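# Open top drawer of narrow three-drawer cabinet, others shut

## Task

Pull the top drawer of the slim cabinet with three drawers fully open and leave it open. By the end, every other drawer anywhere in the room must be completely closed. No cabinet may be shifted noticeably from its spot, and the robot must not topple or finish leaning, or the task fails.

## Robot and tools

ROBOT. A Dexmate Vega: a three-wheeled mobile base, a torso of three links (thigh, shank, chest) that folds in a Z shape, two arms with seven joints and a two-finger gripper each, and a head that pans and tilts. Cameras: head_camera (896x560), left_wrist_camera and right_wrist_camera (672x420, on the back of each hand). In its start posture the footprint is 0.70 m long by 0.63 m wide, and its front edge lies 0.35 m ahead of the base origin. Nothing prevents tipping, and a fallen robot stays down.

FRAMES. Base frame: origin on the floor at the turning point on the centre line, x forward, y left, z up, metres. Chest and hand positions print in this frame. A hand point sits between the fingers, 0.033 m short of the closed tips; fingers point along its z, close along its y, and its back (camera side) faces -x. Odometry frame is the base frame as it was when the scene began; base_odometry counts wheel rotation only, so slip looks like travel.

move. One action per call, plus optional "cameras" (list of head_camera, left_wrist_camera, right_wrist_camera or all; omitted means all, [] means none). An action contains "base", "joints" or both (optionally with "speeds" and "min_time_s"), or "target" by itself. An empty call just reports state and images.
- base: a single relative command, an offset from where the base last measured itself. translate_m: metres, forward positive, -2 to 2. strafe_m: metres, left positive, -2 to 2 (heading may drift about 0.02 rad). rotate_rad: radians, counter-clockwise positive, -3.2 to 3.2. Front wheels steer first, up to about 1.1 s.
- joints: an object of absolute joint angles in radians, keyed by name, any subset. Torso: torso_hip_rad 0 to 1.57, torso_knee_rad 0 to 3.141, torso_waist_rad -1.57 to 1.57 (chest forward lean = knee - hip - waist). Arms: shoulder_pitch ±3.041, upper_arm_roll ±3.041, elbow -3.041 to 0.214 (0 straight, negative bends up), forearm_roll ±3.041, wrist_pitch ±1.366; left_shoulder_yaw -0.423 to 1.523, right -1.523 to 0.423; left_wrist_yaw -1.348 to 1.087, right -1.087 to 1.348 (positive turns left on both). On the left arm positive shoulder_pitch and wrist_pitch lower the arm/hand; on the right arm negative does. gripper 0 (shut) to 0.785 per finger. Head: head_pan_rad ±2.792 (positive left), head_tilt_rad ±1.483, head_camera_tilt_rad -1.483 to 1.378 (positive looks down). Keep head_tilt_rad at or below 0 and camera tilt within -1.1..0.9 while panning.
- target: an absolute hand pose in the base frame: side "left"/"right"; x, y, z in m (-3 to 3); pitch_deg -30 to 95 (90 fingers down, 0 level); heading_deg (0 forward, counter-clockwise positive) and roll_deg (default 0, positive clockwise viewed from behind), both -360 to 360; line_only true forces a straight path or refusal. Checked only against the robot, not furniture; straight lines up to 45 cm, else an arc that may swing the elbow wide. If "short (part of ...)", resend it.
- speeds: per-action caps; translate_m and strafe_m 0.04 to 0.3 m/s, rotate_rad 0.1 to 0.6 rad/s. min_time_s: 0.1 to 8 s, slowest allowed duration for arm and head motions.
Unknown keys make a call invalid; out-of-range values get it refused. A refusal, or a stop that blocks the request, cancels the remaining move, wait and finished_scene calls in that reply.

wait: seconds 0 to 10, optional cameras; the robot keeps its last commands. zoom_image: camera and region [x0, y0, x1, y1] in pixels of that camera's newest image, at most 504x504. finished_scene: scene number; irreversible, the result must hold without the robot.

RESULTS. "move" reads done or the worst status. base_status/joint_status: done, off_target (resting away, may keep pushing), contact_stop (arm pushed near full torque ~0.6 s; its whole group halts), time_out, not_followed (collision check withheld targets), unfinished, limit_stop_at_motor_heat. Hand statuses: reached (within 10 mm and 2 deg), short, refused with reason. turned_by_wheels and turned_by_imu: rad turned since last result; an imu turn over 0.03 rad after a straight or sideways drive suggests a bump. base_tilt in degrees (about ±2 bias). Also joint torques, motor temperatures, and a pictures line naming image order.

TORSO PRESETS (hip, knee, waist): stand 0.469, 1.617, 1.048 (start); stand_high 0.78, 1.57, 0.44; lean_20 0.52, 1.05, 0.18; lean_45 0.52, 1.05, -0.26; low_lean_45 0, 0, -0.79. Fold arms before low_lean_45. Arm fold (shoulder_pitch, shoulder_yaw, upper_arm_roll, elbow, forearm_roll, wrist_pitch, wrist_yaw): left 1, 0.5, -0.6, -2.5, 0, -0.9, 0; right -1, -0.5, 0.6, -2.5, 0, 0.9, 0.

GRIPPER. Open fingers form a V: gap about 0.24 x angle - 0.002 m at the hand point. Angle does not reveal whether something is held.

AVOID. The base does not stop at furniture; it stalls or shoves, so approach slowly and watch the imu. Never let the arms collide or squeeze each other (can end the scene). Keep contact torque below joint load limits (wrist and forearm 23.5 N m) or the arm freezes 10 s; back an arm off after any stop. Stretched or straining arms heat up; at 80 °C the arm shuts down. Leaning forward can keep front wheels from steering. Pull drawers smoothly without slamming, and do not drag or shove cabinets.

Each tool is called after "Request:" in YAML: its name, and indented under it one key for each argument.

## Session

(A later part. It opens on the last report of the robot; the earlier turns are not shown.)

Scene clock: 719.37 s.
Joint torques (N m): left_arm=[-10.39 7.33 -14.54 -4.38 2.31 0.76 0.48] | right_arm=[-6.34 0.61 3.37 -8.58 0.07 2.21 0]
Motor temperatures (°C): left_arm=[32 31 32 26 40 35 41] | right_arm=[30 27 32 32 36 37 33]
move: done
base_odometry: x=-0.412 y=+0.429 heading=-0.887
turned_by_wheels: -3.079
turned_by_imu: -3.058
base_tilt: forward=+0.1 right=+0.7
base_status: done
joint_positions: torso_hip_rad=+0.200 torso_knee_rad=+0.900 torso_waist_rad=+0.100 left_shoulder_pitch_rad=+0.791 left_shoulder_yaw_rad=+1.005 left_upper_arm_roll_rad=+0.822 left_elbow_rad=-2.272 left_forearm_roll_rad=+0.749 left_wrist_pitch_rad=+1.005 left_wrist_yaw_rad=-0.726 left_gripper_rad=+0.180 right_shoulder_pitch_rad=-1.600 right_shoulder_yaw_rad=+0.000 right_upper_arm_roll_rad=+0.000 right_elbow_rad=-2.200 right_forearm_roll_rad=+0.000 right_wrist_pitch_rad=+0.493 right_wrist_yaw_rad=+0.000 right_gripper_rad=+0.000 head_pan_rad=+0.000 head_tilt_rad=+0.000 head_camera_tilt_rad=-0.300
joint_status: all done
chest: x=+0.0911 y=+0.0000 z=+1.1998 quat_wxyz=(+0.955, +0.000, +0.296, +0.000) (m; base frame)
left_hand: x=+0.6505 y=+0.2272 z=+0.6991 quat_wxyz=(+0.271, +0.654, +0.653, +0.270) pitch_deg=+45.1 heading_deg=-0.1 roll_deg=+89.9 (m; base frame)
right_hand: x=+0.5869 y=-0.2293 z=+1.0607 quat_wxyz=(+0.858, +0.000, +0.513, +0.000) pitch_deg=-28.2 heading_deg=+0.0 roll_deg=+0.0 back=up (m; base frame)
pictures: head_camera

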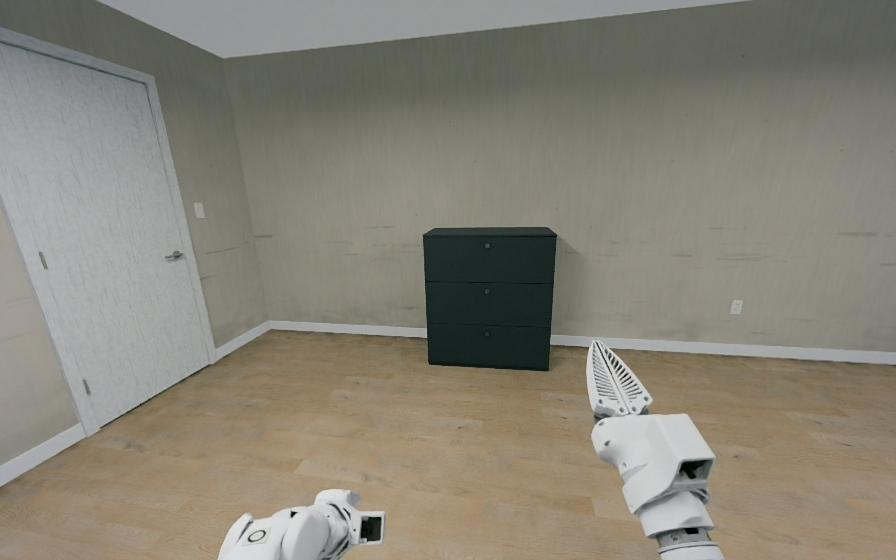

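Request:
move:
  base: {"translate_m": 1.5}
  cameras: []

Request:
move:
  base: {"strafe_m": -0.45}
  cameras: ["head_camera", "left_wrist_camera"]

Scene clock: 726.63 s.
Joint torques (N m): left_arm=[-10.43 6.46 -13.42 -5.19 2.37 -0.4 0.84] | right_arm=[-5.28 1.3 3.65 -8.92 0.25 3.18 -0.08]
Motor temperatures (°C): left_arm=[32 31 32 26 40 35 41] | right_arm=[30 27 32 32 36 37 33]
move: done
base_odometry: x=+0.537 y=-0.733 heading=-0.887
turned_by_wheels: -0.001
turned_by_imu: -0.003
base_tilt: forward=+0.1 right=+0.8
base_status: done
joint_positions: torso_hip_rad=+0.200 torso_knee_rad=+0.900 torso_waist_rad=+0.100 left_shoulder_pitch_rad=+0.791 left_shoulder_yaw_rad=+1.005 left_upper_arm_roll_rad=+0.822 left_elbow_rad=-2.272 left_forearm_roll_rad=+0.749 left_wrist_pitch_rad=+1.005 left_wrist_yaw_rad=-0.726 left_gripper_rad=+0.180 right_shoulder_pitch_rad=-1.600 right_shoulder_yaw_rad=+0.000 right_upper_arm_roll_rad=+0.000 right_elbow_rad=-2.200 right_forearm_roll_rad=+0.000 right_wrist_pitch_rad=+0.493 right_wrist_yaw_rad=+0.000 right_gripper_rad=+0.000 head_pan_rad=+0.000 head_tilt_rad=+0.000 head_camera_tilt_rad=-0.300
joint_status: not commanded
chest: x=+0.0911 y=+0.0000 z=+1.1999 quat_wxyz=(+0.955, +0.000, +0.296, +0.000) (m; base frame)
left_hand: x=+0.6505 y=+0.2272 z=+0.6991 quat_wxyz=(+0.271, +0.654, +0.653, +0.270) pitch_deg=+45.1 heading_deg=-0.1 roll_deg=+89.9 (m; base frame)
right_hand: x=+0.5869 y=-0.2293 z=+1.0607 quat_wxyz=(+0.858, +0.000, +0.513, +0.000) pitch_deg=-28.2 heading_deg=+0.0 roll_deg=+0.0 back=up (m; base frame)
pictures: none
No camera images: "cameras" was empty.

Scene clock: 730.47 s.
Joint torques (N m): left_arm=[-12.93 6.33 -13.26 -5.46 2.34 0.19 0.41] | right_arm=[-5.43 0.57 2.9 -7.55 0.07 2.85 -0.16]
Motor temperatures (°C): left_arm=[32 31 32 26 40 35 41] | right_arm=[30 27 32 32 36 37 33]
move: done
base_odometry: x=+0.187 y=-1.014 heading=-0.895
turned_by_wheels: -0.008
turned_by_imu: -0.004
base_tilt: forward=+0.1 right=+0.8
base_status: done
joint_positions: torso_hip_rad=+0.200 torso_knee_rad=+0.900 torso_waist_rad=+0.100 left_shoulder_pitch_rad=+0.791 left_shoulder_yaw_rad=+1.005 left_upper_arm_roll_rad=+0.822 left_elbow_rad=-2.272 left_forearm_roll_rad=+0.749 left_wrist_pitch_rad=+1.005 left_wrist_yaw_rad=-0.726 left_gripper_rad=+0.180 right_shoulder_pitch_rad=-1.600 right_shoulder_yaw_rad=+0.000 right_upper_arm_roll_rad=+0.000 right_elbow_rad=-2.200 right_forearm_roll_rad=+0.000 right_wrist_pitch_rad=+0.493 right_wrist_yaw_rad=+0.000 right_gripper_rad=+0.000 head_pan_rad=+0.000 head_tilt_rad=+0.000 head_camera_tilt_rad=-0.300
joint_status: not commanded
chest: x=+0.0911 y=+0.0000 z=+1.1999 quat_wxyz=(+0.955, +0.000, +0.296, +0.000) (m; base frame)
left_hand: x=+0.6505 y=+0.2272 z=+0.6991 quat_wxyz=(+0.271, +0.654, +0.653, +0.270) pitch_deg=+45.1 heading_deg=-0.1 roll_deg=+89.9 (m; base frame)
right_hand: x=+0.5869 y=-0.2293 z=+1.0608 quat_wxyz=(+0.858, +0.000, +0.513, +0.000) pitch_deg=-28.2 heading_deg=+0.0 roll_deg=+0.0 back=up (m; base frame)
pictures: head_camera, left_wrist_camera

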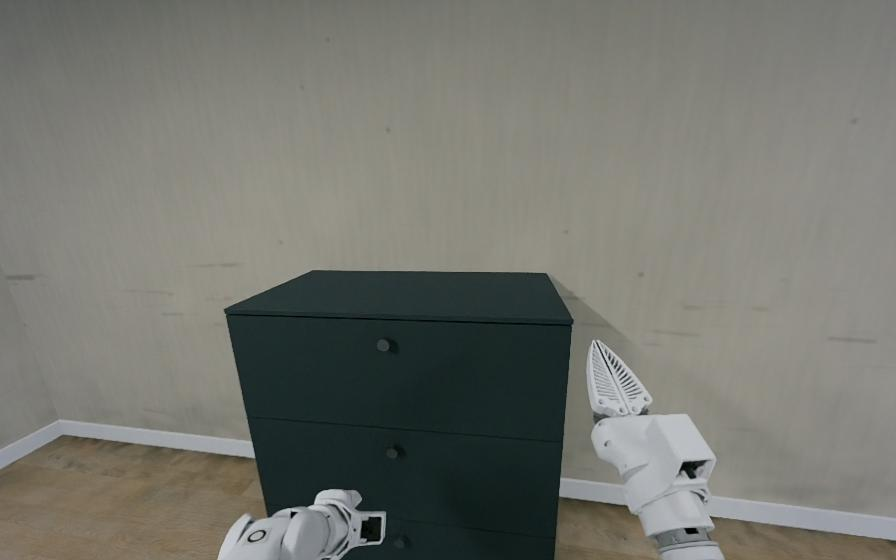

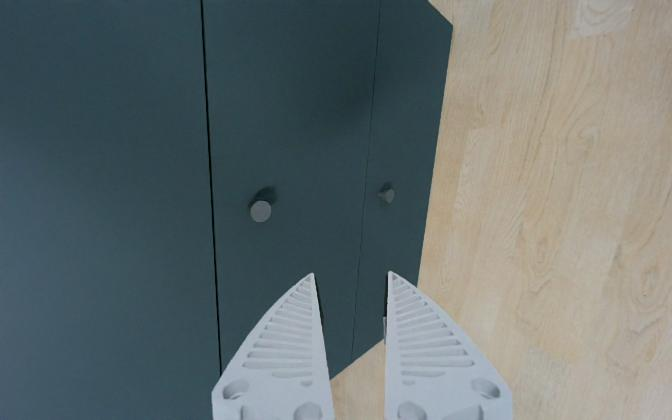

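Request:
move:
  base: {"rotate_rad": -0.084}
  cameras: ["head_camera", "left_wrist_camera"]

Scene clock: 732.33 s.
Joint torques (N m): left_arm=[-10.7 5.31 -13.46 -4.5 2.2 0.37 0.81] | right_arm=[-5.09 -0.38 2.39 -7.57 0.29 2.31 -0.15]
Motor temperatures (°C): left_arm=[32 31 32 26 40 35 41] | right_arm=[30 27 32 32 36 37 33]
move: done
base_odometry: x=+0.187 y=-1.015 heading=-0.979
turned_by_wheels: -0.084
turned_by_imu: -0.083
base_tilt: forward=+0.1 right=+0.8
base_status: done
joint_positions: torso_hip_rad=+0.200 torso_knee_rad=+0.900 torso_waist_rad=+0.100 left_shoulder_pitch_rad=+0.791 left_shoulder_yaw_rad=+1.005 left_upper_arm_roll_rad=+0.822 left_elbow_rad=-2.272 left_forearm_roll_rad=+0.749 left_wrist_pitch_rad=+1.005 left_wrist_yaw_rad=-0.726 left_gripper_rad=+0.180 right_shoulder_pitch_rad=-1.600 right_shoulder_yaw_rad=+0.000 right_upper_arm_roll_rad=+0.000 right_elbow_rad=-2.200 right_forearm_roll_rad=+0.000 right_wrist_pitch_rad=+0.493 right_wrist_yaw_rad=+0.000 right_gripper_rad=+0.000 head_pan_rad=+0.000 head_tilt_rad=+0.000 head_camera_tilt_rad=-0.300
joint_status: not commanded
chest: x=+0.0911 y=+0.0000 z=+1.1999 quat_wxyz=(+0.955, +0.000, +0.296, +0.000) (m; base frame)
left_hand: x=+0.6505 y=+0.2272 z=+0.6991 quat_wxyz=(+0.271, +0.654, +0.653, +0.270) pitch_deg=+45.1 heading_deg=-0.1 roll_deg=+89.9 (m; base frame)
right_hand: x=+0.5869 y=-0.2293 z=+1.0608 quat_wxyz=(+0.858, +0.000, +0.513, +0.000) pitch_deg=-28.2 heading_deg=+0.0 roll_deg=+0.0 back=up (m; base frame)
pictures: head_camera, left_wrist_camera

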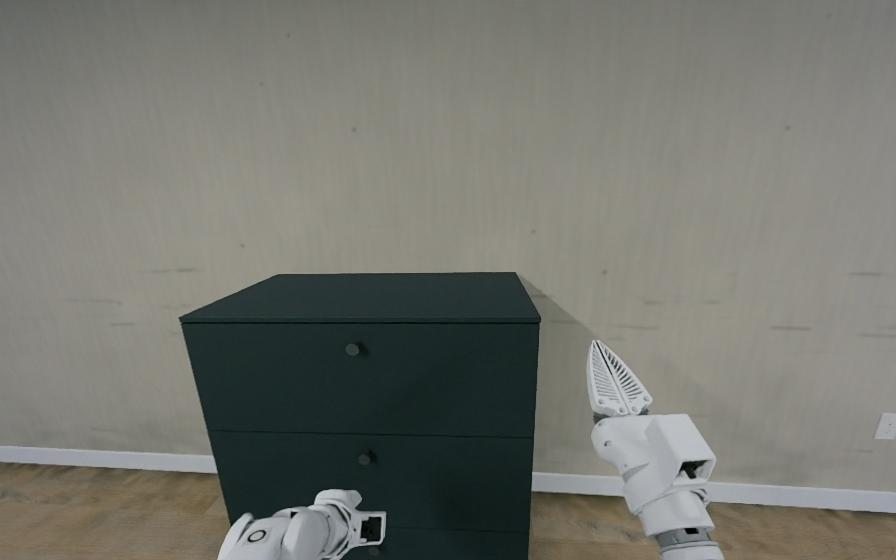

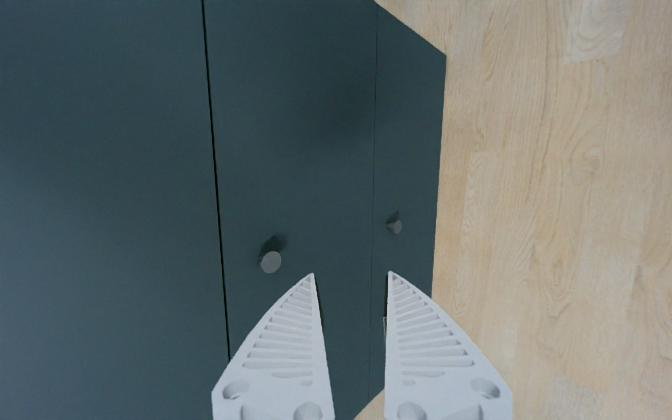

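Request:
move:
  base: {"rotate_rad": -0.065}
  cameras: []

Request:
move:
  base: {"translate_m": 0.12}
  cameras: ["head_camera", "left_wrist_camera"]

Scene clock: 734.73 s.
Joint torques (N m): left_arm=[-11.08 5.88 -13.18 -5.17 2.55 -0.37 0.91] | right_arm=[-5.95 0.13 3.16 -8.49 0.14 2.51 -0.19]
Motor temperatures (°C): left_arm=[32 31 32 26 40 35 41] | right_arm=[30 27 32 32 36 37 33]
move: done
base_odometry: x=+0.187 y=-1.014 heading=-1.044
turned_by_wheels: -0.065
turned_by_imu: -0.064
base_tilt: forward=+0.0 right=+0.8
base_status: done
joint_positions: torso_hip_rad=+0.200 torso_knee_rad=+0.900 torso_waist_rad=+0.100 left_shoulder_pitch_rad=+0.791 left_shoulder_yaw_rad=+1.005 left_upper_arm_roll_rad=+0.822 left_elbow_rad=-2.272 left_forearm_roll_rad=+0.749 left_wrist_pitch_rad=+1.005 left_wrist_yaw_rad=-0.726 left_gripper_rad=+0.180 right_shoulder_pitch_rad=-1.600 right_shoulder_yaw_rad=+0.000 right_upper_arm_roll_rad=+0.000 right_elbow_rad=-2.200 right_forearm_roll_rad=+0.000 right_wrist_pitch_rad=+0.493 right_wrist_yaw_rad=+0.000 right_gripper_rad=+0.000 head_pan_rad=+0.000 head_tilt_rad=+0.000 head_camera_tilt_rad=-0.300
joint_status: not commanded
chest: x=+0.0911 y=+0.0000 z=+1.1999 quat_wxyz=(+0.955, +0.000, +0.296, +0.000) (m; base frame)
left_hand: x=+0.6505 y=+0.2272 z=+0.6991 quat_wxyz=(+0.271, +0.654, +0.653, +0.270) pitch_deg=+45.1 heading_deg=-0.1 roll_deg=+89.9 (m; base frame)
right_hand: x=+0.5869 y=-0.2293 z=+1.0608 quat_wxyz=(+0.858, +0.000, +0.513, +0.000) pitch_deg=-28.2 heading_deg=+0.0 roll_deg=+0.0 back=up (m; base frame)
pictures: none
No camera images: "cameras" was empty.

Scene clock: 737.43 s.
Joint torques (N m): left_arm=[-10.84 4.61 -13.8 -4.18 2.25 0.1 0.84] | right_arm=[-5.78 -0.44 3.58 -9.47 0.08 3 -0.17]
Motor temperatures (°C): left_arm=[31 31 32 26 40 35 41] | right_arm=[30 27 32 32 36 36 33]
move: done
base_odometry: x=+0.248 y=-1.118 heading=-1.043
turned_by_wheels: +0.001
turned_by_imu: +0.007
base_tilt: forward=+0.1 right=+0.8
base_status: done
joint_positions: torso_hip_rad=+0.200 torso_knee_rad=+0.900 torso_waist_rad=+0.100 left_shoulder_pitch_rad=+0.791 left_shoulder_yaw_rad=+1.005 left_upper_arm_roll_rad=+0.822 left_elbow_rad=-2.272 left_forearm_roll_rad=+0.749 left_wrist_pitch_rad=+1.005 left_wrist_yaw_rad=-0.726 left_gripper_rad=+0.180 right_shoulder_pitch_rad=-1.600 right_shoulder_yaw_rad=+0.000 right_upper_arm_roll_rad=+0.000 right_elbow_rad=-2.200 right_forearm_roll_rad=+0.000 right_wrist_pitch_rad=+0.493 right_wrist_yaw_rad=+0.000 right_gripper_rad=+0.000 head_pan_rad=+0.000 head_tilt_rad=+0.000 head_camera_tilt_rad=-0.300
joint_status: not commanded
chest: x=+0.0911 y=+0.0000 z=+1.1999 quat_wxyz=(+0.955, +0.000, +0.296, +0.000) (m; base frame)
left_hand: x=+0.6505 y=+0.2272 z=+0.6991 quat_wxyz=(+0.271, +0.654, +0.653, +0.270) pitch_deg=+45.1 heading_deg=-0.1 roll_deg=+89.9 (m; base frame)
right_hand: x=+0.5869 y=-0.2293 z=+1.0607 quat_wxyz=(+0.858, +0.000, +0.513, +0.000) pitch_deg=-28.2 heading_deg=+0.0 roll_deg=+0.0 back=up (m; base frame)
pictures: head_camera, left_wrist_camera

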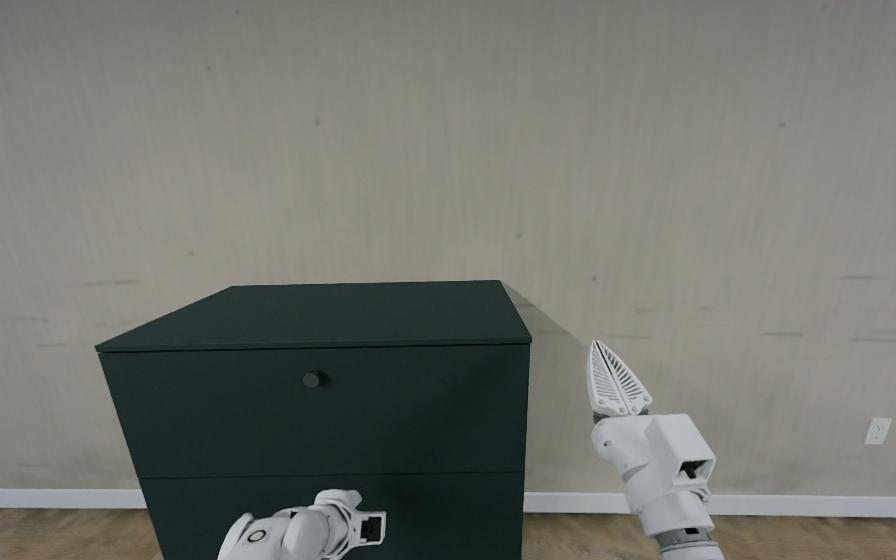

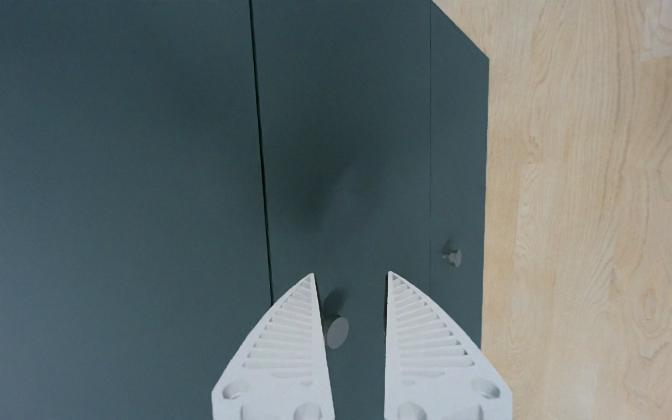

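Request:
move:
  base: {"strafe_m": 0.07}
  cameras: ["head_camera", "left_wrist_camera"]

Scene clock: 739.70 s.
Joint torques (N m): left_arm=[-12.01 4.95 -13.89 -4.92 2.58 0.11 0.57] | right_arm=[-5.25 -1.43 2.84 -8.43 0.15 3.17 -0.23]
Motor temperatures (°C): left_arm=[31 31 32 26 40 35 41] | right_arm=[30 27 32 32 36 36 33]
move: done
base_odometry: x=+0.308 y=-1.083 heading=-1.041
turned_by_wheels: +0.001
turned_by_imu: +0.006
base_tilt: forward=+0.1 right=+0.8
base_status: done
joint_positions: torso_hip_rad=+0.200 torso_knee_rad=+0.900 torso_waist_rad=+0.100 left_shoulder_pitch_rad=+0.791 left_shoulder_yaw_rad=+1.005 left_upper_arm_roll_rad=+0.822 left_elbow_rad=-2.272 left_forearm_roll_rad=+0.749 left_wrist_pitch_rad=+1.005 left_wrist_yaw_rad=-0.726 left_gripper_rad=+0.180 right_shoulder_pitch_rad=-1.600 right_shoulder_yaw_rad=+0.000 right_upper_arm_roll_rad=+0.000 right_elbow_rad=-2.200 right_forearm_roll_rad=+0.000 right_wrist_pitch_rad=+0.493 right_wrist_yaw_rad=+0.000 right_gripper_rad=+0.000 head_pan_rad=+0.000 head_tilt_rad=+0.000 head_camera_tilt_rad=-0.300
joint_status: not commanded
chest: x=+0.0911 y=+0.0000 z=+1.1999 quat_wxyz=(+0.955, +0.000, +0.296, +0.000) (m; base frame)
left_hand: x=+0.6505 y=+0.2272 z=+0.6991 quat_wxyz=(+0.271, +0.654, +0.653, +0.270) pitch_deg=+45.1 heading_deg=-0.1 roll_deg=+89.9 (m; base frame)
right_hand: x=+0.5869 y=-0.2293 z=+1.0608 quat_wxyz=(+0.858, +0.000, +0.513, +0.000) pitch_deg=-28.2 heading_deg=+0.0 roll_deg=+0.0 back=up (m; base frame)
pictures: head_camera, left_wrist_camera

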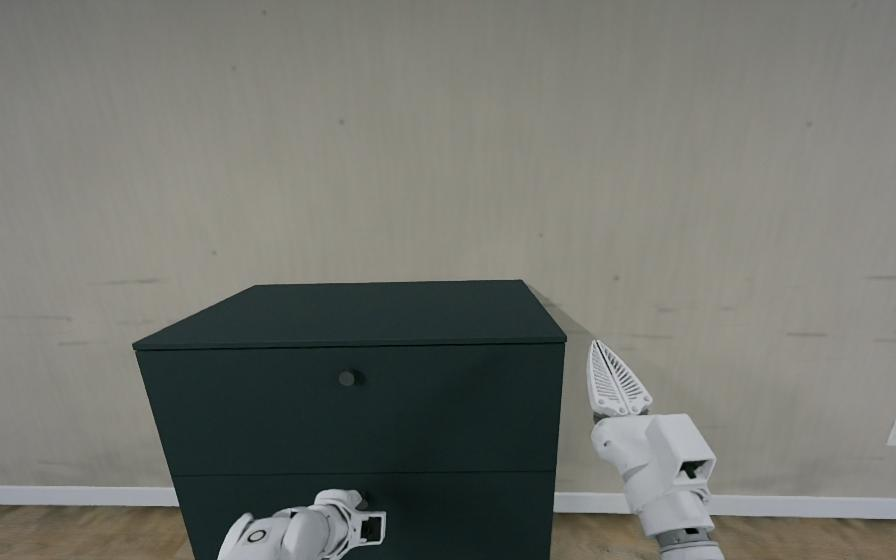

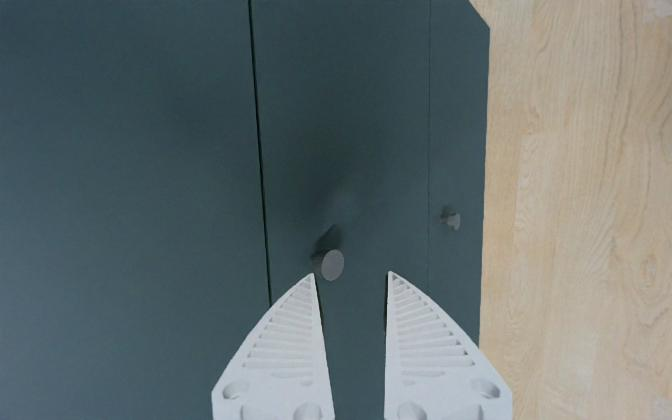

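Request:
move:
  base: {"translate_m": 0.03}
  cameras: []

Request:
move:
  target: {"side": "left", "x": 0.6905, "y": 0.215, "z": 0.6525, "pitch_deg": 45, "heading_deg": 0, "roll_deg": 90, "line_only": true}
  cameras: ["left_wrist_camera"]

Scene clock: 742.30 s.
Joint torques (N m): left_arm=[-11.48 5.42 -13.46 -4.33 2.23 0.09 0.7] | right_arm=[-5.82 -0.13 3.33 -7.8 0.09 2.08 -0.07]
Motor temperatures (°C): left_arm=[31 31 32 26 40 35 41] | right_arm=[30 27 32 32 36 36 33]
move: done
base_odometry: x=+0.323 y=-1.108 heading=-1.042
turned_by_wheels: -0.001
turned_by_imu: -0.003
base_tilt: forward=+0.0 right=+0.7
base_status: done
joint_positions: torso_hip_rad=+0.200 torso_knee_rad=+0.900 torso_waist_rad=+0.100 left_shoulder_pitch_rad=+0.791 left_shoulder_yaw_rad=+1.005 left_upper_arm_roll_rad=+0.822 left_elbow_rad=-2.272 left_forearm_roll_rad=+0.749 left_wrist_pitch_rad=+1.005 left_wrist_yaw_rad=-0.726 left_gripper_rad=+0.180 right_shoulder_pitch_rad=-1.600 right_shoulder_yaw_rad=+0.000 right_upper_arm_roll_rad=+0.000 right_elbow_rad=-2.200 right_forearm_roll_rad=+0.000 right_wrist_pitch_rad=+0.493 right_wrist_yaw_rad=+0.000 right_gripper_rad=+0.000 head_pan_rad=+0.000 head_tilt_rad=+0.000 head_camera_tilt_rad=-0.300
joint_status: not commanded
chest: x=+0.0911 y=+0.0000 z=+1.1999 quat_wxyz=(+0.955, +0.000, +0.296, +0.000) (m; base frame)
left_hand: x=+0.6505 y=+0.2272 z=+0.6991 quat_wxyz=(+0.271, +0.654, +0.653, +0.270) pitch_deg=+45.1 heading_deg=-0.1 roll_deg=+89.9 (m; base frame)
right_hand: x=+0.5869 y=-0.2293 z=+1.0607 quat_wxyz=(+0.858, +0.000, +0.513, +0.000) pitch_deg=-28.2 heading_deg=+0.0 roll_deg=+0.0 back=up (m; base frame)
pictures: none
No camera images: "cameras" was empty.

Scene clock: 744.67 s.
Joint torques (N m): left_arm=[-25.08 0.58 -8.95 -2.19 2.03 -0.7 1.68] | right_arm=[-6.22 0.87 3.02 -8.18 0.17 2.88 -0.17]
Motor temperatures (°C): left_arm=[32 31 32 26 40 35 41] | right_arm=[30 27 32 32 36 36 33]
move: done
base_odometry: x=+0.323 y=-1.108 heading=-1.042
turned_by_wheels: +0.000
turned_by_imu: +0.000
base_tilt: forward=+0.0 right=+0.8
base_status: not commanded
joint_positions: torso_hip_rad=+0.200 torso_knee_rad=+0.900 torso_waist_rad=+0.100 left_shoulder_pitch_rad=+0.715 left_shoulder_yaw_rad=+0.853 left_upper_arm_roll_rad=+0.881 left_elbow_rad=-2.015 left_forearm_roll_rad=+0.736 left_wrist_pitch_rad=+0.898 left_wrist_yaw_rad=-0.643 left_gripper_rad=+0.180 right_shoulder_pitch_rad=-1.600 right_shoulder_yaw_rad=+0.000 right_upper_arm_roll_rad=+0.000 right_elbow_rad=-2.200 right_forearm_roll_rad=+0.000 right_wrist_pitch_rad=+0.493 right_wrist_yaw_rad=+0.000 right_gripper_rad=+0.000 head_pan_rad=+0.000 head_tilt_rad=+0.000 head_camera_tilt_rad=-0.300
joint_status: not commanded
chest: x=+0.0910 y=+0.0000 z=+1.1999 quat_wxyz=(+0.955, +0.000, +0.296, +0.000) (m; base frame)
left_hand: x=+0.6896 y=+0.2153 z=+0.6531 quat_wxyz=(+0.270, +0.653, +0.653, +0.270) pitch_deg=+45.0 heading_deg=+0.0 roll_deg=+90.0 (m; base frame)
left_hand_status: reached (straight line, planned for 1.2 s): 1 mm and 0.0 deg off.
right_hand: x=+0.5868 y=-0.2293 z=+1.0609 quat_wxyz=(+0.858, +0.000, +0.513, +0.000) pitch_deg=-28.2 heading_deg=+0.0 roll_deg=+0.0 back=up (m; base frame)
pictures: left_wrist_camera

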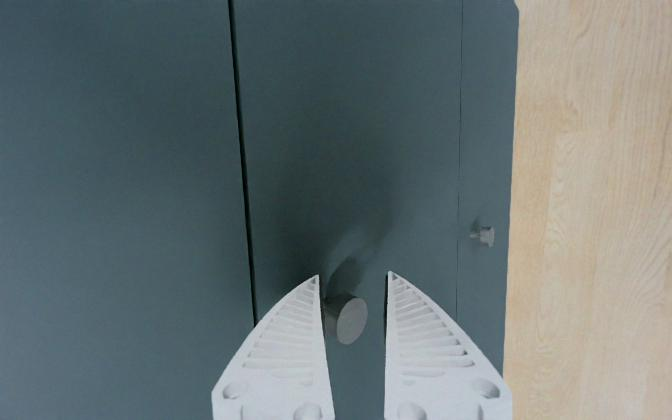

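Request:
move:
  joints: {"left_gripper_rad": 0.03}
  cameras: ["left_wrist_camera"]

Request:
move:
  base: {"translate_m": -0.40}
  speeds: {"translate_m": 0.15}
  cameras: ["head_camera", "left_wrist_camera"]

Scene clock: 745.63 s.
Joint torques (N m): left_arm=[-24.33 2.62 -10.2 -3.87 2.96 0.35 0.98] | right_arm=[-5.02 0.18 3.33 -8.85 0.12 2.55 -0.02]
Motor temperatures (°C): left_arm=[32 31 32 26 40 35 41] | right_arm=[30 27 32 32 36 36 33]
move: done
base_odometry: x=+0.323 y=-1.108 heading=-1.042
turned_by_wheels: +0.000
turned_by_imu: +0.000
base_tilt: forward=+0.1 right=+0.7
base_status: not commanded
joint_positions: torso_hip_rad=+0.200 torso_knee_rad=+0.900 torso_waist_rad=+0.100 left_shoulder_pitch_rad=+0.714 left_shoulder_yaw_rad=+0.851 left_upper_arm_roll_rad=+0.882 left_elbow_rad=-2.012 left_forearm_roll_rad=+0.736 left_wrist_pitch_rad=+0.897 left_wrist_yaw_rad=-0.642 left_gripper_rad=+0.030 right_shoulder_pitch_rad=-1.600 right_shoulder_yaw_rad=+0.000 right_upper_arm_roll_rad=+0.000 right_elbow_rad=-2.200 right_forearm_roll_rad=+0.000 right_wrist_pitch_rad=+0.493 right_wrist_yaw_rad=+0.000 right_gripper_rad=+0.000 head_pan_rad=+0.000 head_tilt_rad=+0.000 head_camera_tilt_rad=-0.300
joint_status: all done
chest: x=+0.0909 y=+0.0000 z=+1.1999 quat_wxyz=(+0.955, +0.000, +0.296, +0.000) (m; base frame)
left_hand: x=+0.6901 y=+0.2149 z=+0.6524 quat_wxyz=(+0.271, +0.653, +0.653, +0.270) pitch_deg=+45.0 heading_deg=+0.0 roll_deg=+90.0 (m; base frame)
right_hand: x=+0.5868 y=-0.2293 z=+1.0609 quat_wxyz=(+0.858, +0.000, +0.513, +0.000) pitch_deg=-28.2 heading_deg=+0.0 roll_deg=+0.0 back=up (m; base frame)
pictures: left_wrist_camera

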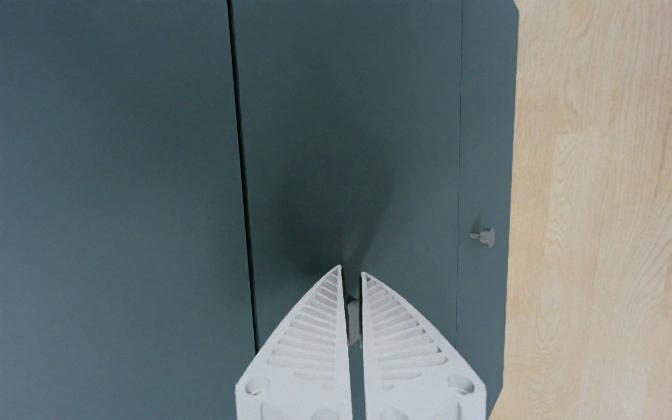

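Scene clock: 749.50 s.
Joint torques (N m): left_arm=[-22.87 0.69 -8.78 -6.11 2.31 0.48 0.96] | right_arm=[-5.56 0.22 3.21 -8.73 0.21 3.27 -0.03]
Motor temperatures (°C): left_arm=[32 31 32 26 40 35 41] | right_arm=[30 27 32 32 36 36 33]
move: done
base_odometry: x=+0.122 y=-0.762 heading=-1.043
turned_by_wheels: -0.001
turned_by_imu: -0.001
base_tilt: forward=+0.1 right=+0.7
base_status: done
joint_positions: torso_hip_rad=+0.200 torso_knee_rad=+0.900 torso_waist_rad=+0.100 left_shoulder_pitch_rad=+0.714 left_shoulder_yaw_rad=+0.850 left_upper_arm_roll_rad=+0.882 left_elbow_rad=-2.011 left_forearm_roll_rad=+0.736 left_wrist_pitch_rad=+0.897 left_wrist_yaw_rad=-0.641 left_gripper_rad=+0.030 right_shoulder_pitch_rad=-1.600 right_shoulder_yaw_rad=+0.000 right_upper_arm_roll_rad=+0.000 right_elbow_rad=-2.200 right_forearm_roll_rad=+0.000 right_wrist_pitch_rad=+0.493 right_wrist_yaw_rad=+0.000 right_gripper_rad=+0.000 head_pan_rad=+0.000 head_tilt_rad=+0.000 head_camera_tilt_rad=-0.300
joint_status: not commanded
chest: x=+0.0910 y=+0.0000 z=+1.1999 quat_wxyz=(+0.955, +0.000, +0.296, +0.000) (m; base frame)
left_hand: x=+0.6903 y=+0.2151 z=+0.6524 quat_wxyz=(+0.270, +0.653, +0.653, +0.270) pitch_deg=+45.0 heading_deg=+0.0 roll_deg=-90.0 (m; base frame)
right_hand: x=+0.5869 y=-0.2293 z=+1.0608 quat_wxyz=(+0.858, +0.000, +0.513, +0.000) pitch_deg=-28.2 heading_deg=+0.0 roll_deg=+0.0 back=up (m; base frame)
pictures: head_camera, left_wrist_camera

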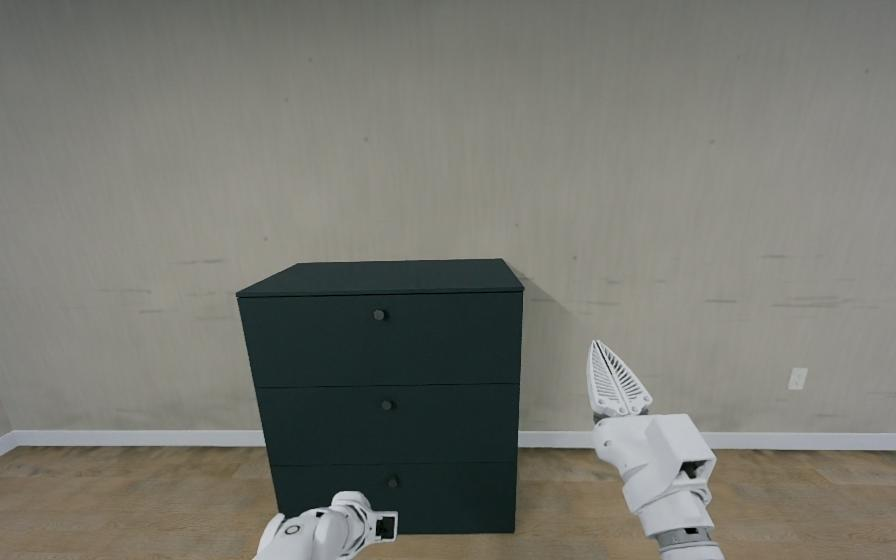

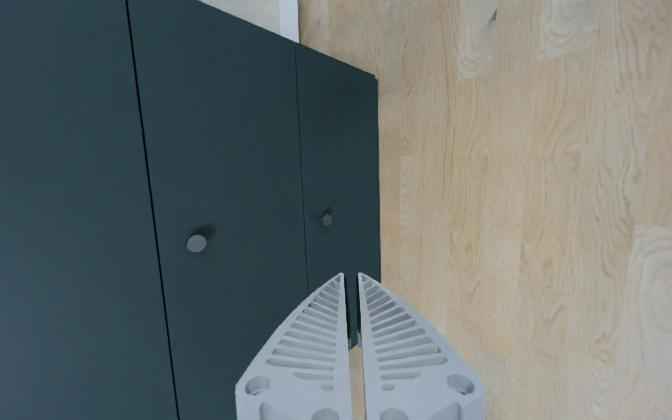

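Request:
move:
  target: {"side": "left", "x": 0.640, "y": 0.22, "z": 0.711, "pitch_deg": 45, "heading_deg": 0, "roll_deg": 90, "line_only": true}
  cameras: []

Request:
move:
  base: {"translate_m": 0.40}
  joints: {"left_gripper_rad": 0.18}
  cameras: ["left_wrist_camera"]

Scene clock: 752.97 s.
Joint torques (N m): left_arm=[-10.55 7.14 -14.12 -6.19 2.73 0.83 0.66] | right_arm=[-6.35 -0.01 3.38 -7.97 0.18 2.76 0.03]
Motor temperatures (°C): left_arm=[32 31 32 26 40 35 41] | right_arm=[30 27 32 32 36 36 33]
move: done
base_odometry: x=+0.122 y=-0.762 heading=-1.043
turned_by_wheels: +0.000
turned_by_imu: +0.000
base_tilt: forward=+0.1 right=+0.7
base_status: not commanded
joint_positions: torso_hip_rad=+0.200 torso_knee_rad=+0.900 torso_waist_rad=+0.100 left_shoulder_pitch_rad=+0.783 left_shoulder_yaw_rad=+1.014 left_upper_arm_roll_rad=+0.847 left_elbow_rad=-2.328 left_forearm_roll_rad=+0.793 left_wrist_pitch_rad=+1.057 left_wrist_yaw_rad=-0.771 left_gripper_rad=+0.030 right_shoulder_pitch_rad=-1.600 right_shoulder_yaw_rad=+0.000 right_upper_arm_roll_rad=+0.000 right_elbow_rad=-2.200 right_forearm_roll_rad=+0.000 right_wrist_pitch_rad=+0.493 right_wrist_yaw_rad=+0.000 right_gripper_rad=+0.000 head_pan_rad=+0.000 head_tilt_rad=+0.000 head_camera_tilt_rad=-0.300
joint_status: not commanded
chest: x=+0.0910 y=+0.0000 z=+1.1999 quat_wxyz=(+0.955, +0.000, +0.296, +0.000) (m; base frame)
left_hand: x=+0.6405 y=+0.2199 z=+0.7101 quat_wxyz=(+0.270, +0.653, +0.653, +0.270) pitch_deg=+45.0 heading_deg=+0.0 roll_deg=-90.0 (m; base frame)
left_hand_status: reached (straight line, planned for 1.3 s): 1 mm and 0.0 deg off.
right_hand: x=+0.5869 y=-0.2293 z=+1.0608 quat_wxyz=(+0.858, +0.000, +0.513, +0.000) pitch_deg=-28.2 heading_deg=+0.0 roll_deg=+0.0 back=up (m; base frame)
pictures: none
No camera images: "cameras" was empty.

Scene clock: 755.87 s.
Joint torques (N m): left_arm=[-9.89 7.82 -13.26 -6.53 2.63 -0.11 0.42] | right_arm=[-6.48 0.8 2.89 -7.97 0.07 2.9 -0.06]
Motor temperatures (°C): left_arm=[32 31 32 26 40 35 41] | right_arm=[30 27 32 32 36 36 33]
move: done
base_odometry: x=+0.323 y=-1.108 heading=-1.044
turned_by_wheels: -0.001
turned_by_imu: -0.001
base_tilt: forward=+0.0 right=+0.7
base_status: done
joint_positions: torso_hip_rad=+0.200 torso_knee_rad=+0.900 torso_waist_rad=+0.100 left_shoulder_pitch_rad=+0.784 left_shoulder_yaw_rad=+1.016 left_upper_arm_roll_rad=+0.846 left_elbow_rad=-2.332 left_forearm_roll_rad=+0.794 left_wrist_pitch_rad=+1.059 left_wrist_yaw_rad=-0.772 left_gripper_rad=+0.180 right_shoulder_pitch_rad=-1.600 right_shoulder_yaw_rad=+0.000 right_upper_arm_roll_rad=+0.000 right_elbow_rad=-2.200 right_forearm_roll_rad=+0.000 right_wrist_pitch_rad=+0.493 right_wrist_yaw_rad=+0.000 right_gripper_rad=+0.000 head_pan_rad=+0.000 head_tilt_rad=+0.000 head_camera_tilt_rad=-0.300
joint_status: all done
chest: x=+0.0911 y=+0.0000 z=+1.1999 quat_wxyz=(+0.955, +0.000, +0.296, +0.000) (m; base frame)
left_hand: x=+0.6399 y=+0.2199 z=+0.7108 quat_wxyz=(+0.271, +0.653, +0.653, +0.270) pitch_deg=+45.0 heading_deg=+0.0 roll_deg=+90.0 (m; base frame)
right_hand: x=+0.5869 y=-0.2293 z=+1.0608 quat_wxyz=(+0.858, +0.000, +0.513, +0.000) pitch_deg=-28.2 heading_deg=+0.0 roll_deg=+0.0 back=up (m; base frame)
pictures: left_wrist_camera

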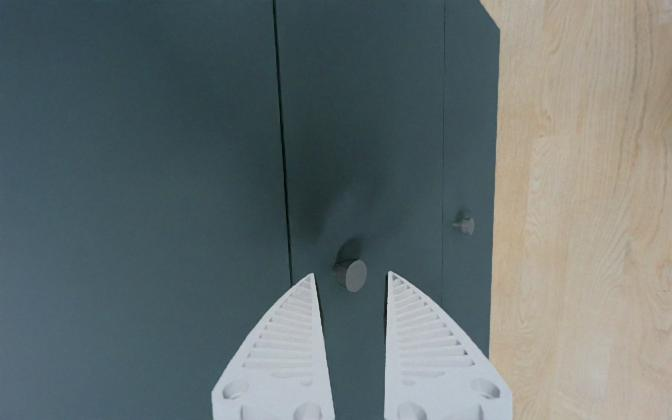

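Request:
move:
  target: {"side": "left", "x": 0.6995, "y": 0.224, "z": 0.650, "pitch_deg": 45, "heading_deg": 0, "roll_deg": 90, "line_only": true}
  cameras: ["left_wrist_camera"]

Request:
move:
  joints: {"left_gripper_rad": 0.02}
  cameras: ["left_wrist_camera"]

Request:
move:
  base: {"translate_m": -0.40}
  speeds: {"translate_m": 0.15}
  cameras: ["head_camera", "left_wrist_camera"]

Scene clock: 758.93 s.
Joint torques (N m): left_arm=[-22.57 2.06 -7.24 3.37 0.41 0.41 1.15] | right_arm=[-4.71 0.44 2.84 -7.52 0.2 2.61 -0.12]
Motor temperatures (°C): left_arm=[32 31 32 26 40 35 41] | right_arm=[30 27 32 32 36 36 33]
move: done
base_odometry: x=+0.323 y=-1.108 heading=-1.044
turned_by_wheels: +0.000
turned_by_imu: +0.001
base_tilt: forward=+0.0 right=+0.8
base_status: not commanded
joint_positions: torso_hip_rad=+0.200 torso_knee_rad=+0.900 torso_waist_rad=+0.100 left_shoulder_pitch_rad=+0.708 left_shoulder_yaw_rad=+0.855 left_upper_arm_roll_rad=+0.865 left_elbow_rad=-1.979 left_forearm_roll_rad=+0.711 left_wrist_pitch_rad=+0.860 left_wrist_yaw_rad=-0.627 left_gripper_rad=+0.180 right_shoulder_pitch_rad=-1.600 right_shoulder_yaw_rad=+0.000 right_upper_arm_roll_rad=+0.000 right_elbow_rad=-2.200 right_forearm_roll_rad=+0.000 right_wrist_pitch_rad=+0.493 right_wrist_yaw_rad=+0.000 right_gripper_rad=+0.000 head_pan_rad=+0.000 head_tilt_rad=+0.000 head_camera_tilt_rad=-0.300
joint_status: not commanded
chest: x=+0.0903 y=+0.0000 z=+1.2000 quat_wxyz=(+0.955, +0.000, +0.295, +0.000) (m; base frame)
left_hand: x=+0.6986 y=+0.2238 z=+0.6516 quat_wxyz=(+0.271, +0.653, +0.653, +0.271) pitch_deg=+44.9 heading_deg=+0.0 roll_deg=+90.0 (m; base frame)
left_hand_status: reached (straight line, planned for 1.5 s): 2 mm and 0.1 deg off.
right_hand: x=+0.5863 y=-0.2293 z=+1.0615 quat_wxyz=(+0.858, +0.000, +0.513, +0.000) pitch_deg=-28.3 heading_deg=+0.0 roll_deg=+0.0 back=up (m; base frame)
pictures: left_wrist_camera

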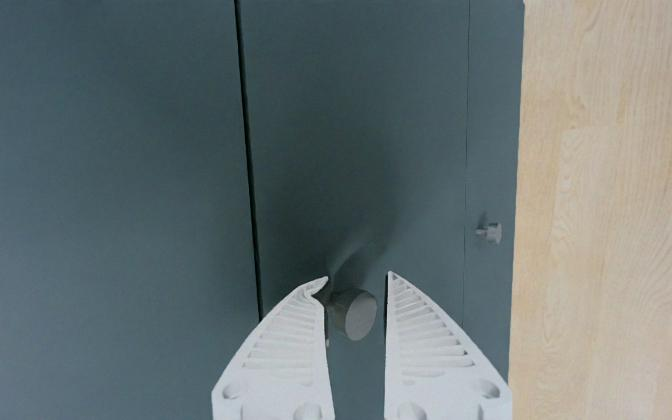

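Scene clock: 759.57 s.
Joint torques (N m): left_arm=[-17.72 5.48 -5.88 5.61 -0.23 1.99 -0.43] | right_arm=[-4.61 -0.17 3.15 -7.71 0.34 2.91 -0.16]
Motor temperatures (°C): left_arm=[32 31 32 26 40 35 41] | right_arm=[30 27 32 32 36 36 33]
move: done
base_odometry: x=+0.323 y=-1.108 heading=-1.044
turned_by_wheels: +0.000
turned_by_imu: +0.000
base_tilt: forward=+0.1 right=+0.8
base_status: not commanded
joint_positions: torso_hip_rad=+0.200 torso_knee_rad=+0.900 torso_waist_rad=+0.100 left_shoulder_pitch_rad=+0.707 left_shoulder_yaw_rad=+0.853 left_upper_arm_roll_rad=+0.865 left_elbow_rad=-1.976 left_forearm_roll_rad=+0.710 left_wrist_pitch_rad=+0.858 left_wrist_yaw_rad=-0.625 left_gripper_rad=+0.020 right_shoulder_pitch_rad=-1.600 right_shoulder_yaw_rad=+0.000 right_upper_arm_roll_rad=+0.000 right_elbow_rad=-2.200 right_forearm_roll_rad=+0.000 right_wrist_pitch_rad=+0.493 right_wrist_yaw_rad=+0.000 right_gripper_rad=+0.000 head_pan_rad=+0.000 head_tilt_rad=+0.000 head_camera_tilt_rad=-0.300
joint_status: all done
chest: x=+0.0903 y=+0.0000 z=+1.2001 quat_wxyz=(+0.955, +0.000, +0.295, +0.000) (m; base frame)
left_hand: x=+0.6994 y=+0.2234 z=+0.6516 quat_wxyz=(+0.272, +0.653, +0.653, +0.271) pitch_deg=+44.9 heading_deg=-0.1 roll_deg=+90.0 (m; base frame)
right_hand: x=+0.5862 y=-0.2293 z=+1.0615 quat_wxyz=(+0.858, +0.000, +0.513, +0.000) pitch_deg=-28.3 heading_deg=+0.0 roll_deg=+0.0 back=up (m; base frame)
pictures: left_wrist_camera

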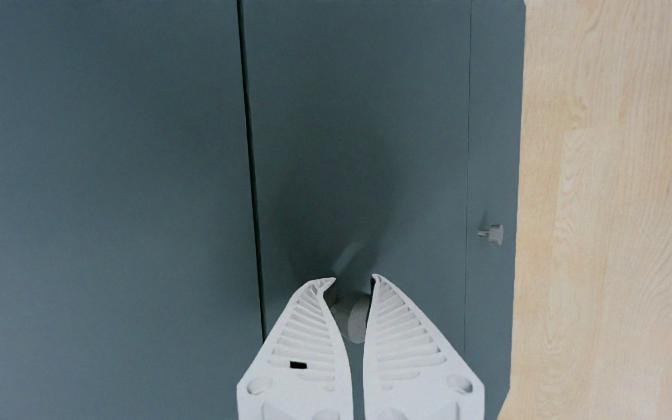

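Scene clock: 763.43 s.
Joint torques (N m): left_arm=[-14.38 3.06 -8.78 -4.84 1.97 -1.18 0.74] | right_arm=[-4.95 0.36 3.35 -7.69 0.06 2.95 -0.2]
Motor temperatures (°C): left_arm=[32 31 32 26 40 35 41] | right_arm=[30 27 32 32 36 36 33]
move: done
base_odometry: x=+0.123 y=-0.762 heading=-1.045
turned_by_wheels: -0.001
turned_by_imu: -0.001
base_tilt: forward=+0.1 right=+0.8
base_status: done
joint_positions: torso_hip_rad=+0.200 torso_knee_rad=+0.900 torso_waist_rad=+0.100 left_shoulder_pitch_rad=+0.706 left_shoulder_yaw_rad=+0.853 left_upper_arm_roll_rad=+0.866 left_elbow_rad=-1.975 left_forearm_roll_rad=+0.710 left_wrist_pitch_rad=+0.858 left_wrist_yaw_rad=-0.625 left_gripper_rad=+0.020 right_shoulder_pitch_rad=-1.600 right_shoulder_yaw_rad=+0.000 right_upper_arm_roll_rad=+0.000 right_elbow_rad=-2.200 right_forearm_roll_rad=+0.000 right_wrist_pitch_rad=+0.493 right_wrist_yaw_rad=+0.000 right_gripper_rad=+0.000 head_pan_rad=+0.000 head_tilt_rad=+0.000 head_camera_tilt_rad=-0.300
joint_status: not commanded
chest: x=+0.0910 y=+0.0000 z=+1.1999 quat_wxyz=(+0.955, +0.000, +0.296, +0.000) (m; base frame)
left_hand: x=+0.6995 y=+0.2241 z=+0.6501 quat_wxyz=(+0.271, +0.653, +0.653, +0.271) pitch_deg=+45.0 heading_deg=+0.0 roll_deg=-90.0 (m; base frame)
right_hand: x=+0.5868 y=-0.2293 z=+1.0608 quat_wxyz=(+0.858, +0.000, +0.513, +0.000) pitch_deg=-28.2 heading_deg=+0.0 roll_deg=+0.0 back=up (m; base frame)
pictures: head_camera, left_wrist_camera

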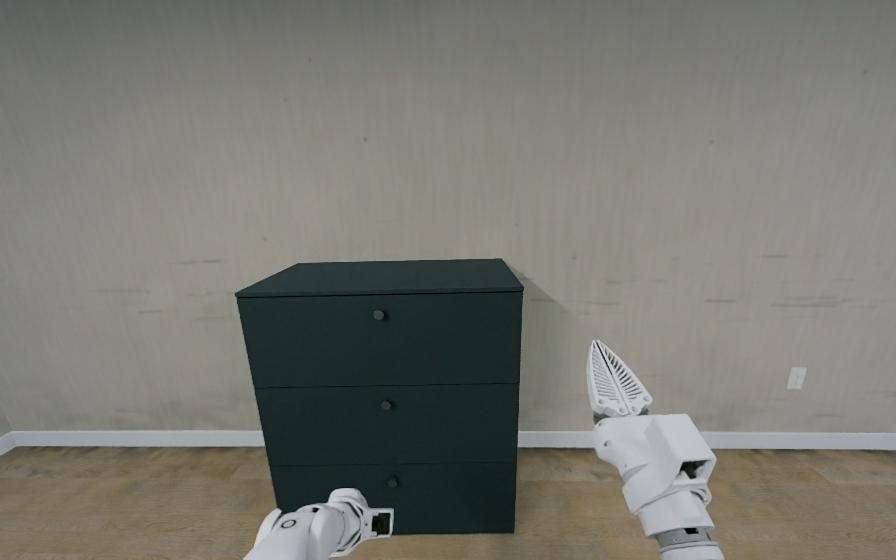

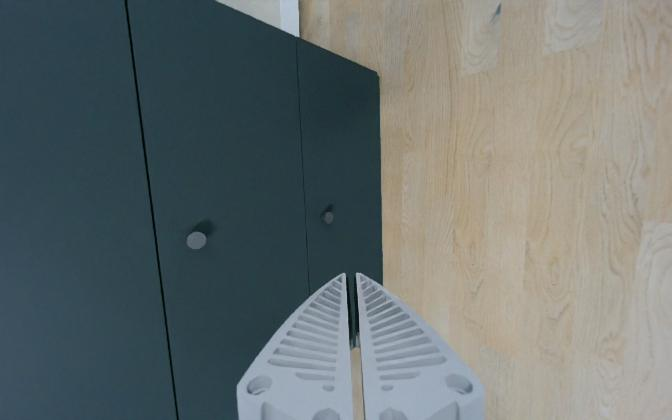

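Request:
move:
  cameras: ["head_camera","left_wrist_camera"]

Scene clock: 765.83 s.
Joint torques (N m): left_arm=[-15.76 1.82 -9.18 -3.63 1.62 0.88 0.71] | right_arm=[-5.77 0.67 3.09 -8.47 0.21 2.98 -0.06]
Motor temperatures (°C): left_arm=[32 31 32 26 40 35 41] | right_arm=[30 27 32 32 36 36 33]
base_odometry: x=+0.123 y=-0.762 heading=-1.045
turned_by_wheels: +0.000
turned_by_imu: +0.000
base_tilt: forward=+0.1 right=+0.7
base_status: done
joint_positions: torso_hip_rad=+0.200 torso_knee_rad=+0.900 torso_waist_rad=+0.100 left_shoulder_pitch_rad=+0.706 left_shoulder_yaw_rad=+0.853 left_upper_arm_roll_rad=+0.866 left_elbow_rad=-1.975 left_forearm_roll_rad=+0.710 left_wrist_pitch_rad=+0.858 left_wrist_yaw_rad=-0.625 left_gripper_rad=+0.020 right_shoulder_pitch_rad=-1.600 right_shoulder_yaw_rad=+0.000 right_upper_arm_roll_rad=+0.000 right_elbow_rad=-2.200 right_forearm_roll_rad=+0.000 right_wrist_pitch_rad=+0.493 right_wrist_yaw_rad=+0.000 right_gripper_rad=+0.000 head_pan_rad=+0.000 head_tilt_rad=+0.000 head_camera_tilt_rad=-0.300
joint_status: not commanded
chest: x=+0.0910 y=+0.0000 z=+1.1999 quat_wxyz=(+0.955, +0.000, +0.296, +0.000) (m; base frame)
left_hand: x=+0.6995 y=+0.2241 z=+0.6501 quat_wxyz=(+0.271, +0.653, +0.653, +0.271) pitch_deg=+45.0 heading_deg=+0.0 roll_deg=-90.0 (m; base frame)
right_hand: x=+0.5868 y=-0.2293 z=+1.0608 quat_wxyz=(+0.858, +0.000, +0.513, +0.000) pitch_deg=-28.2 heading_deg=+0.0 roll_deg=+0.0 back=up (m; base frame)
pictures: head_camera, left_wrist_camera

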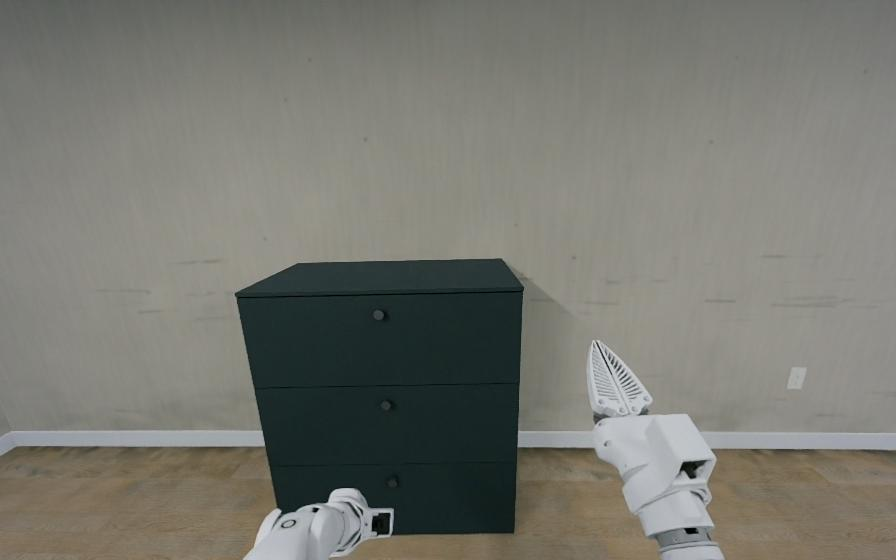

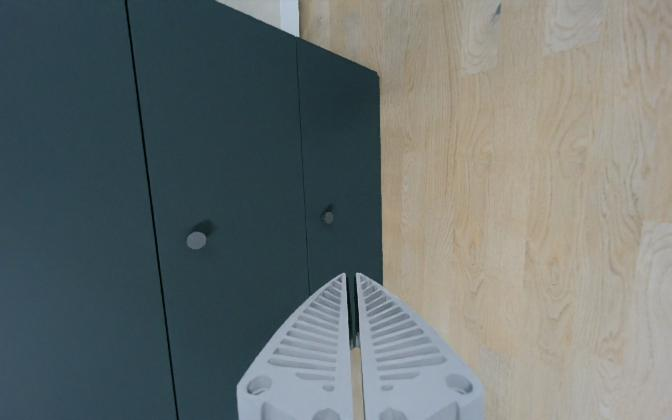

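Request:
move:
  target: {"side":"left","x":0.63,"y":0.236,"z":0.72,"pitch_deg":45,"heading_deg":0,"roll_deg":90}
  cameras: []

Request:
move:
  base: {"translate_m":0.38}
  joints: {"left_gripper_rad":0.2}
  cameras: ["head_camera","left_wrist_camera"]

Scene clock: 769.90 s.
Joint torques (N m): left_arm=[-10.1 6.85 -14.46 -4.22 2.68 0.72 0.39] | right_arm=[-5.88 -0.98 3.43 -7.84 0.16 3.47 -0.19]
Motor temperatures (°C): left_arm=[32 31 32 26 40 35 41] | right_arm=[30 27 32 32 36 36 33]
move: done
base_odometry: x=+0.123 y=-0.762 heading=-1.045
turned_by_wheels: +0.000
turned_by_imu: +0.000
base_tilt: forward=+0.0 right=+0.7
base_status: not commanded
joint_positions: torso_hip_rad=+0.200 torso_knee_rad=+0.900 torso_waist_rad=+0.100 left_shoulder_pitch_rad=+0.844 left_shoulder_yaw_rad=+1.084 left_upper_arm_roll_rad=+0.774 left_elbow_rad=-2.385 left_forearm_roll_rad=+0.735 left_wrist_pitch_rad=+1.049 left_wrist_yaw_rad=-0.742 left_gripper_rad=+0.020 right_shoulder_pitch_rad=-1.600 right_shoulder_yaw_rad=+0.000 right_upper_arm_roll_rad=+0.000 right_elbow_rad=-2.200 right_forearm_roll_rad=+0.000 right_wrist_pitch_rad=+0.493 right_wrist_yaw_rad=+0.000 right_gripper_rad=+0.000 head_pan_rad=+0.000 head_tilt_rad=+0.000 head_camera_tilt_rad=-0.300
joint_status: not commanded
chest: x=+0.0910 y=+0.0000 z=+1.1999 quat_wxyz=(+0.955, +0.000, +0.296, +0.000) (m; base frame)
left_hand: x=+0.6306 y=+0.2359 z=+0.7192 quat_wxyz=(+0.271, +0.653, +0.653, +0.270) pitch_deg=+45.0 heading_deg=+0.0 roll_deg=+90.0 (m; base frame)
left_hand_status: reached (straight line, planned for 1.6 s): 1 mm and 0.0 deg off.
right_hand: x=+0.5868 y=-0.2293 z=+1.0608 quat_wxyz=(+0.858, +0.000, +0.513, +0.000) pitch_deg=-28.2 heading_deg=+0.0 roll_deg=+0.0 back=up (m; base frame)
pictures: none
No camera images: "cameras" was empty.

Scene clock: 772.73 s.
Joint torques (N m): left_arm=[-8.39 6.93 -14.02 -4.93 2.73 0.43 0.66] | right_arm=[-4.89 0.05 2.96 -8.47 0.12 3.18 -0.12]
Motor temperatures (°C): left_arm=[32 31 32 26 40 35 41] | right_arm=[30 27 32 32 36 36 33]
move: done
base_odometry: x=+0.313 y=-1.091 heading=-1.046
turned_by_wheels: -0.001
turned_by_imu: -0.001
base_tilt: forward=+0.1 right=+0.8
base_status: done
joint_positions: torso_hip_rad=+0.200 torso_knee_rad=+0.900 torso_waist_rad=+0.100 left_shoulder_pitch_rad=+0.845 left_shoulder_yaw_rad=+1.087 left_upper_arm_roll_rad=+0.773 left_elbow_rad=-2.388 left_forearm_roll_rad=+0.735 left_wrist_pitch_rad=+1.051 left_wrist_yaw_rad=-0.744 left_gripper_rad=+0.200 right_shoulder_pitch_rad=-1.600 right_shoulder_yaw_rad=+0.000 right_upper_arm_roll_rad=+0.000 right_elbow_rad=-2.200 right_forearm_roll_rad=+0.000 right_wrist_pitch_rad=+0.493 right_wrist_yaw_rad=+0.000 right_gripper_rad=+0.000 head_pan_rad=+0.000 head_tilt_rad=+0.000 head_camera_tilt_rad=-0.300
joint_status: all done
chest: x=+0.0911 y=+0.0000 z=+1.1999 quat_wxyz=(+0.955, +0.000, +0.296, +0.000) (m; base frame)
left_hand: x=+0.6299 y=+0.2359 z=+0.7198 quat_wxyz=(+0.270, +0.653, +0.653, +0.270) pitch_deg=+45.0 heading_deg=+0.0 roll_deg=+90.0 (m; base frame)
right_hand: x=+0.5869 y=-0.2293 z=+1.0608 quat_wxyz=(+0.858, +0.000, +0.513, +0.000) pitch_deg=-28.2 heading_deg=+0.0 roll_deg=+0.0 back=up (m; base frame)
pictures: head_camera, left_wrist_camera

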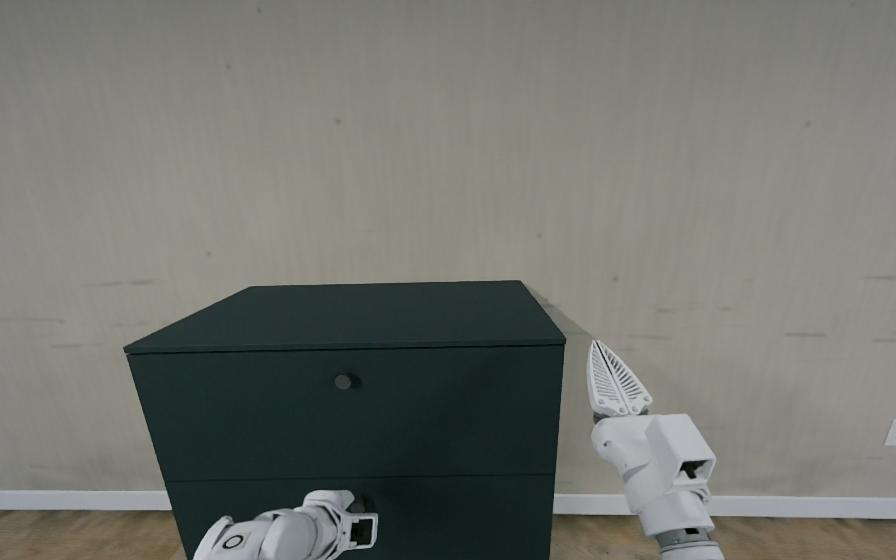

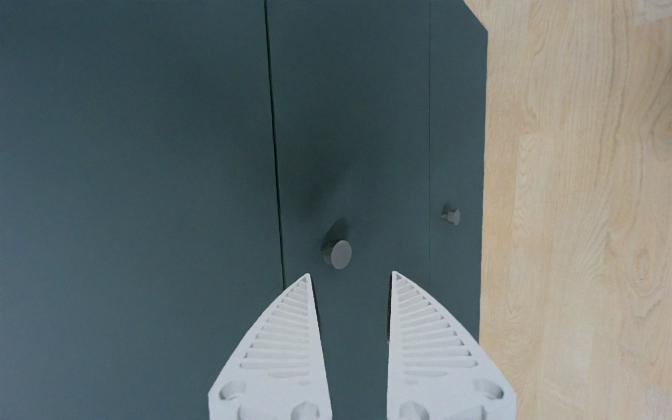

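Request:
zoom_image:
  camera: "left_wrist_camera"
  region: [252, 200, 452, 325]

Scaled by 2.520 from the camera's 672x420 image, which has a finer 960x600 frame.

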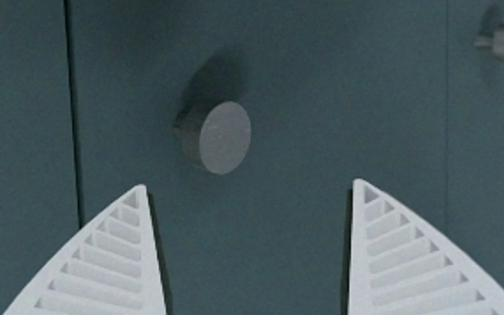

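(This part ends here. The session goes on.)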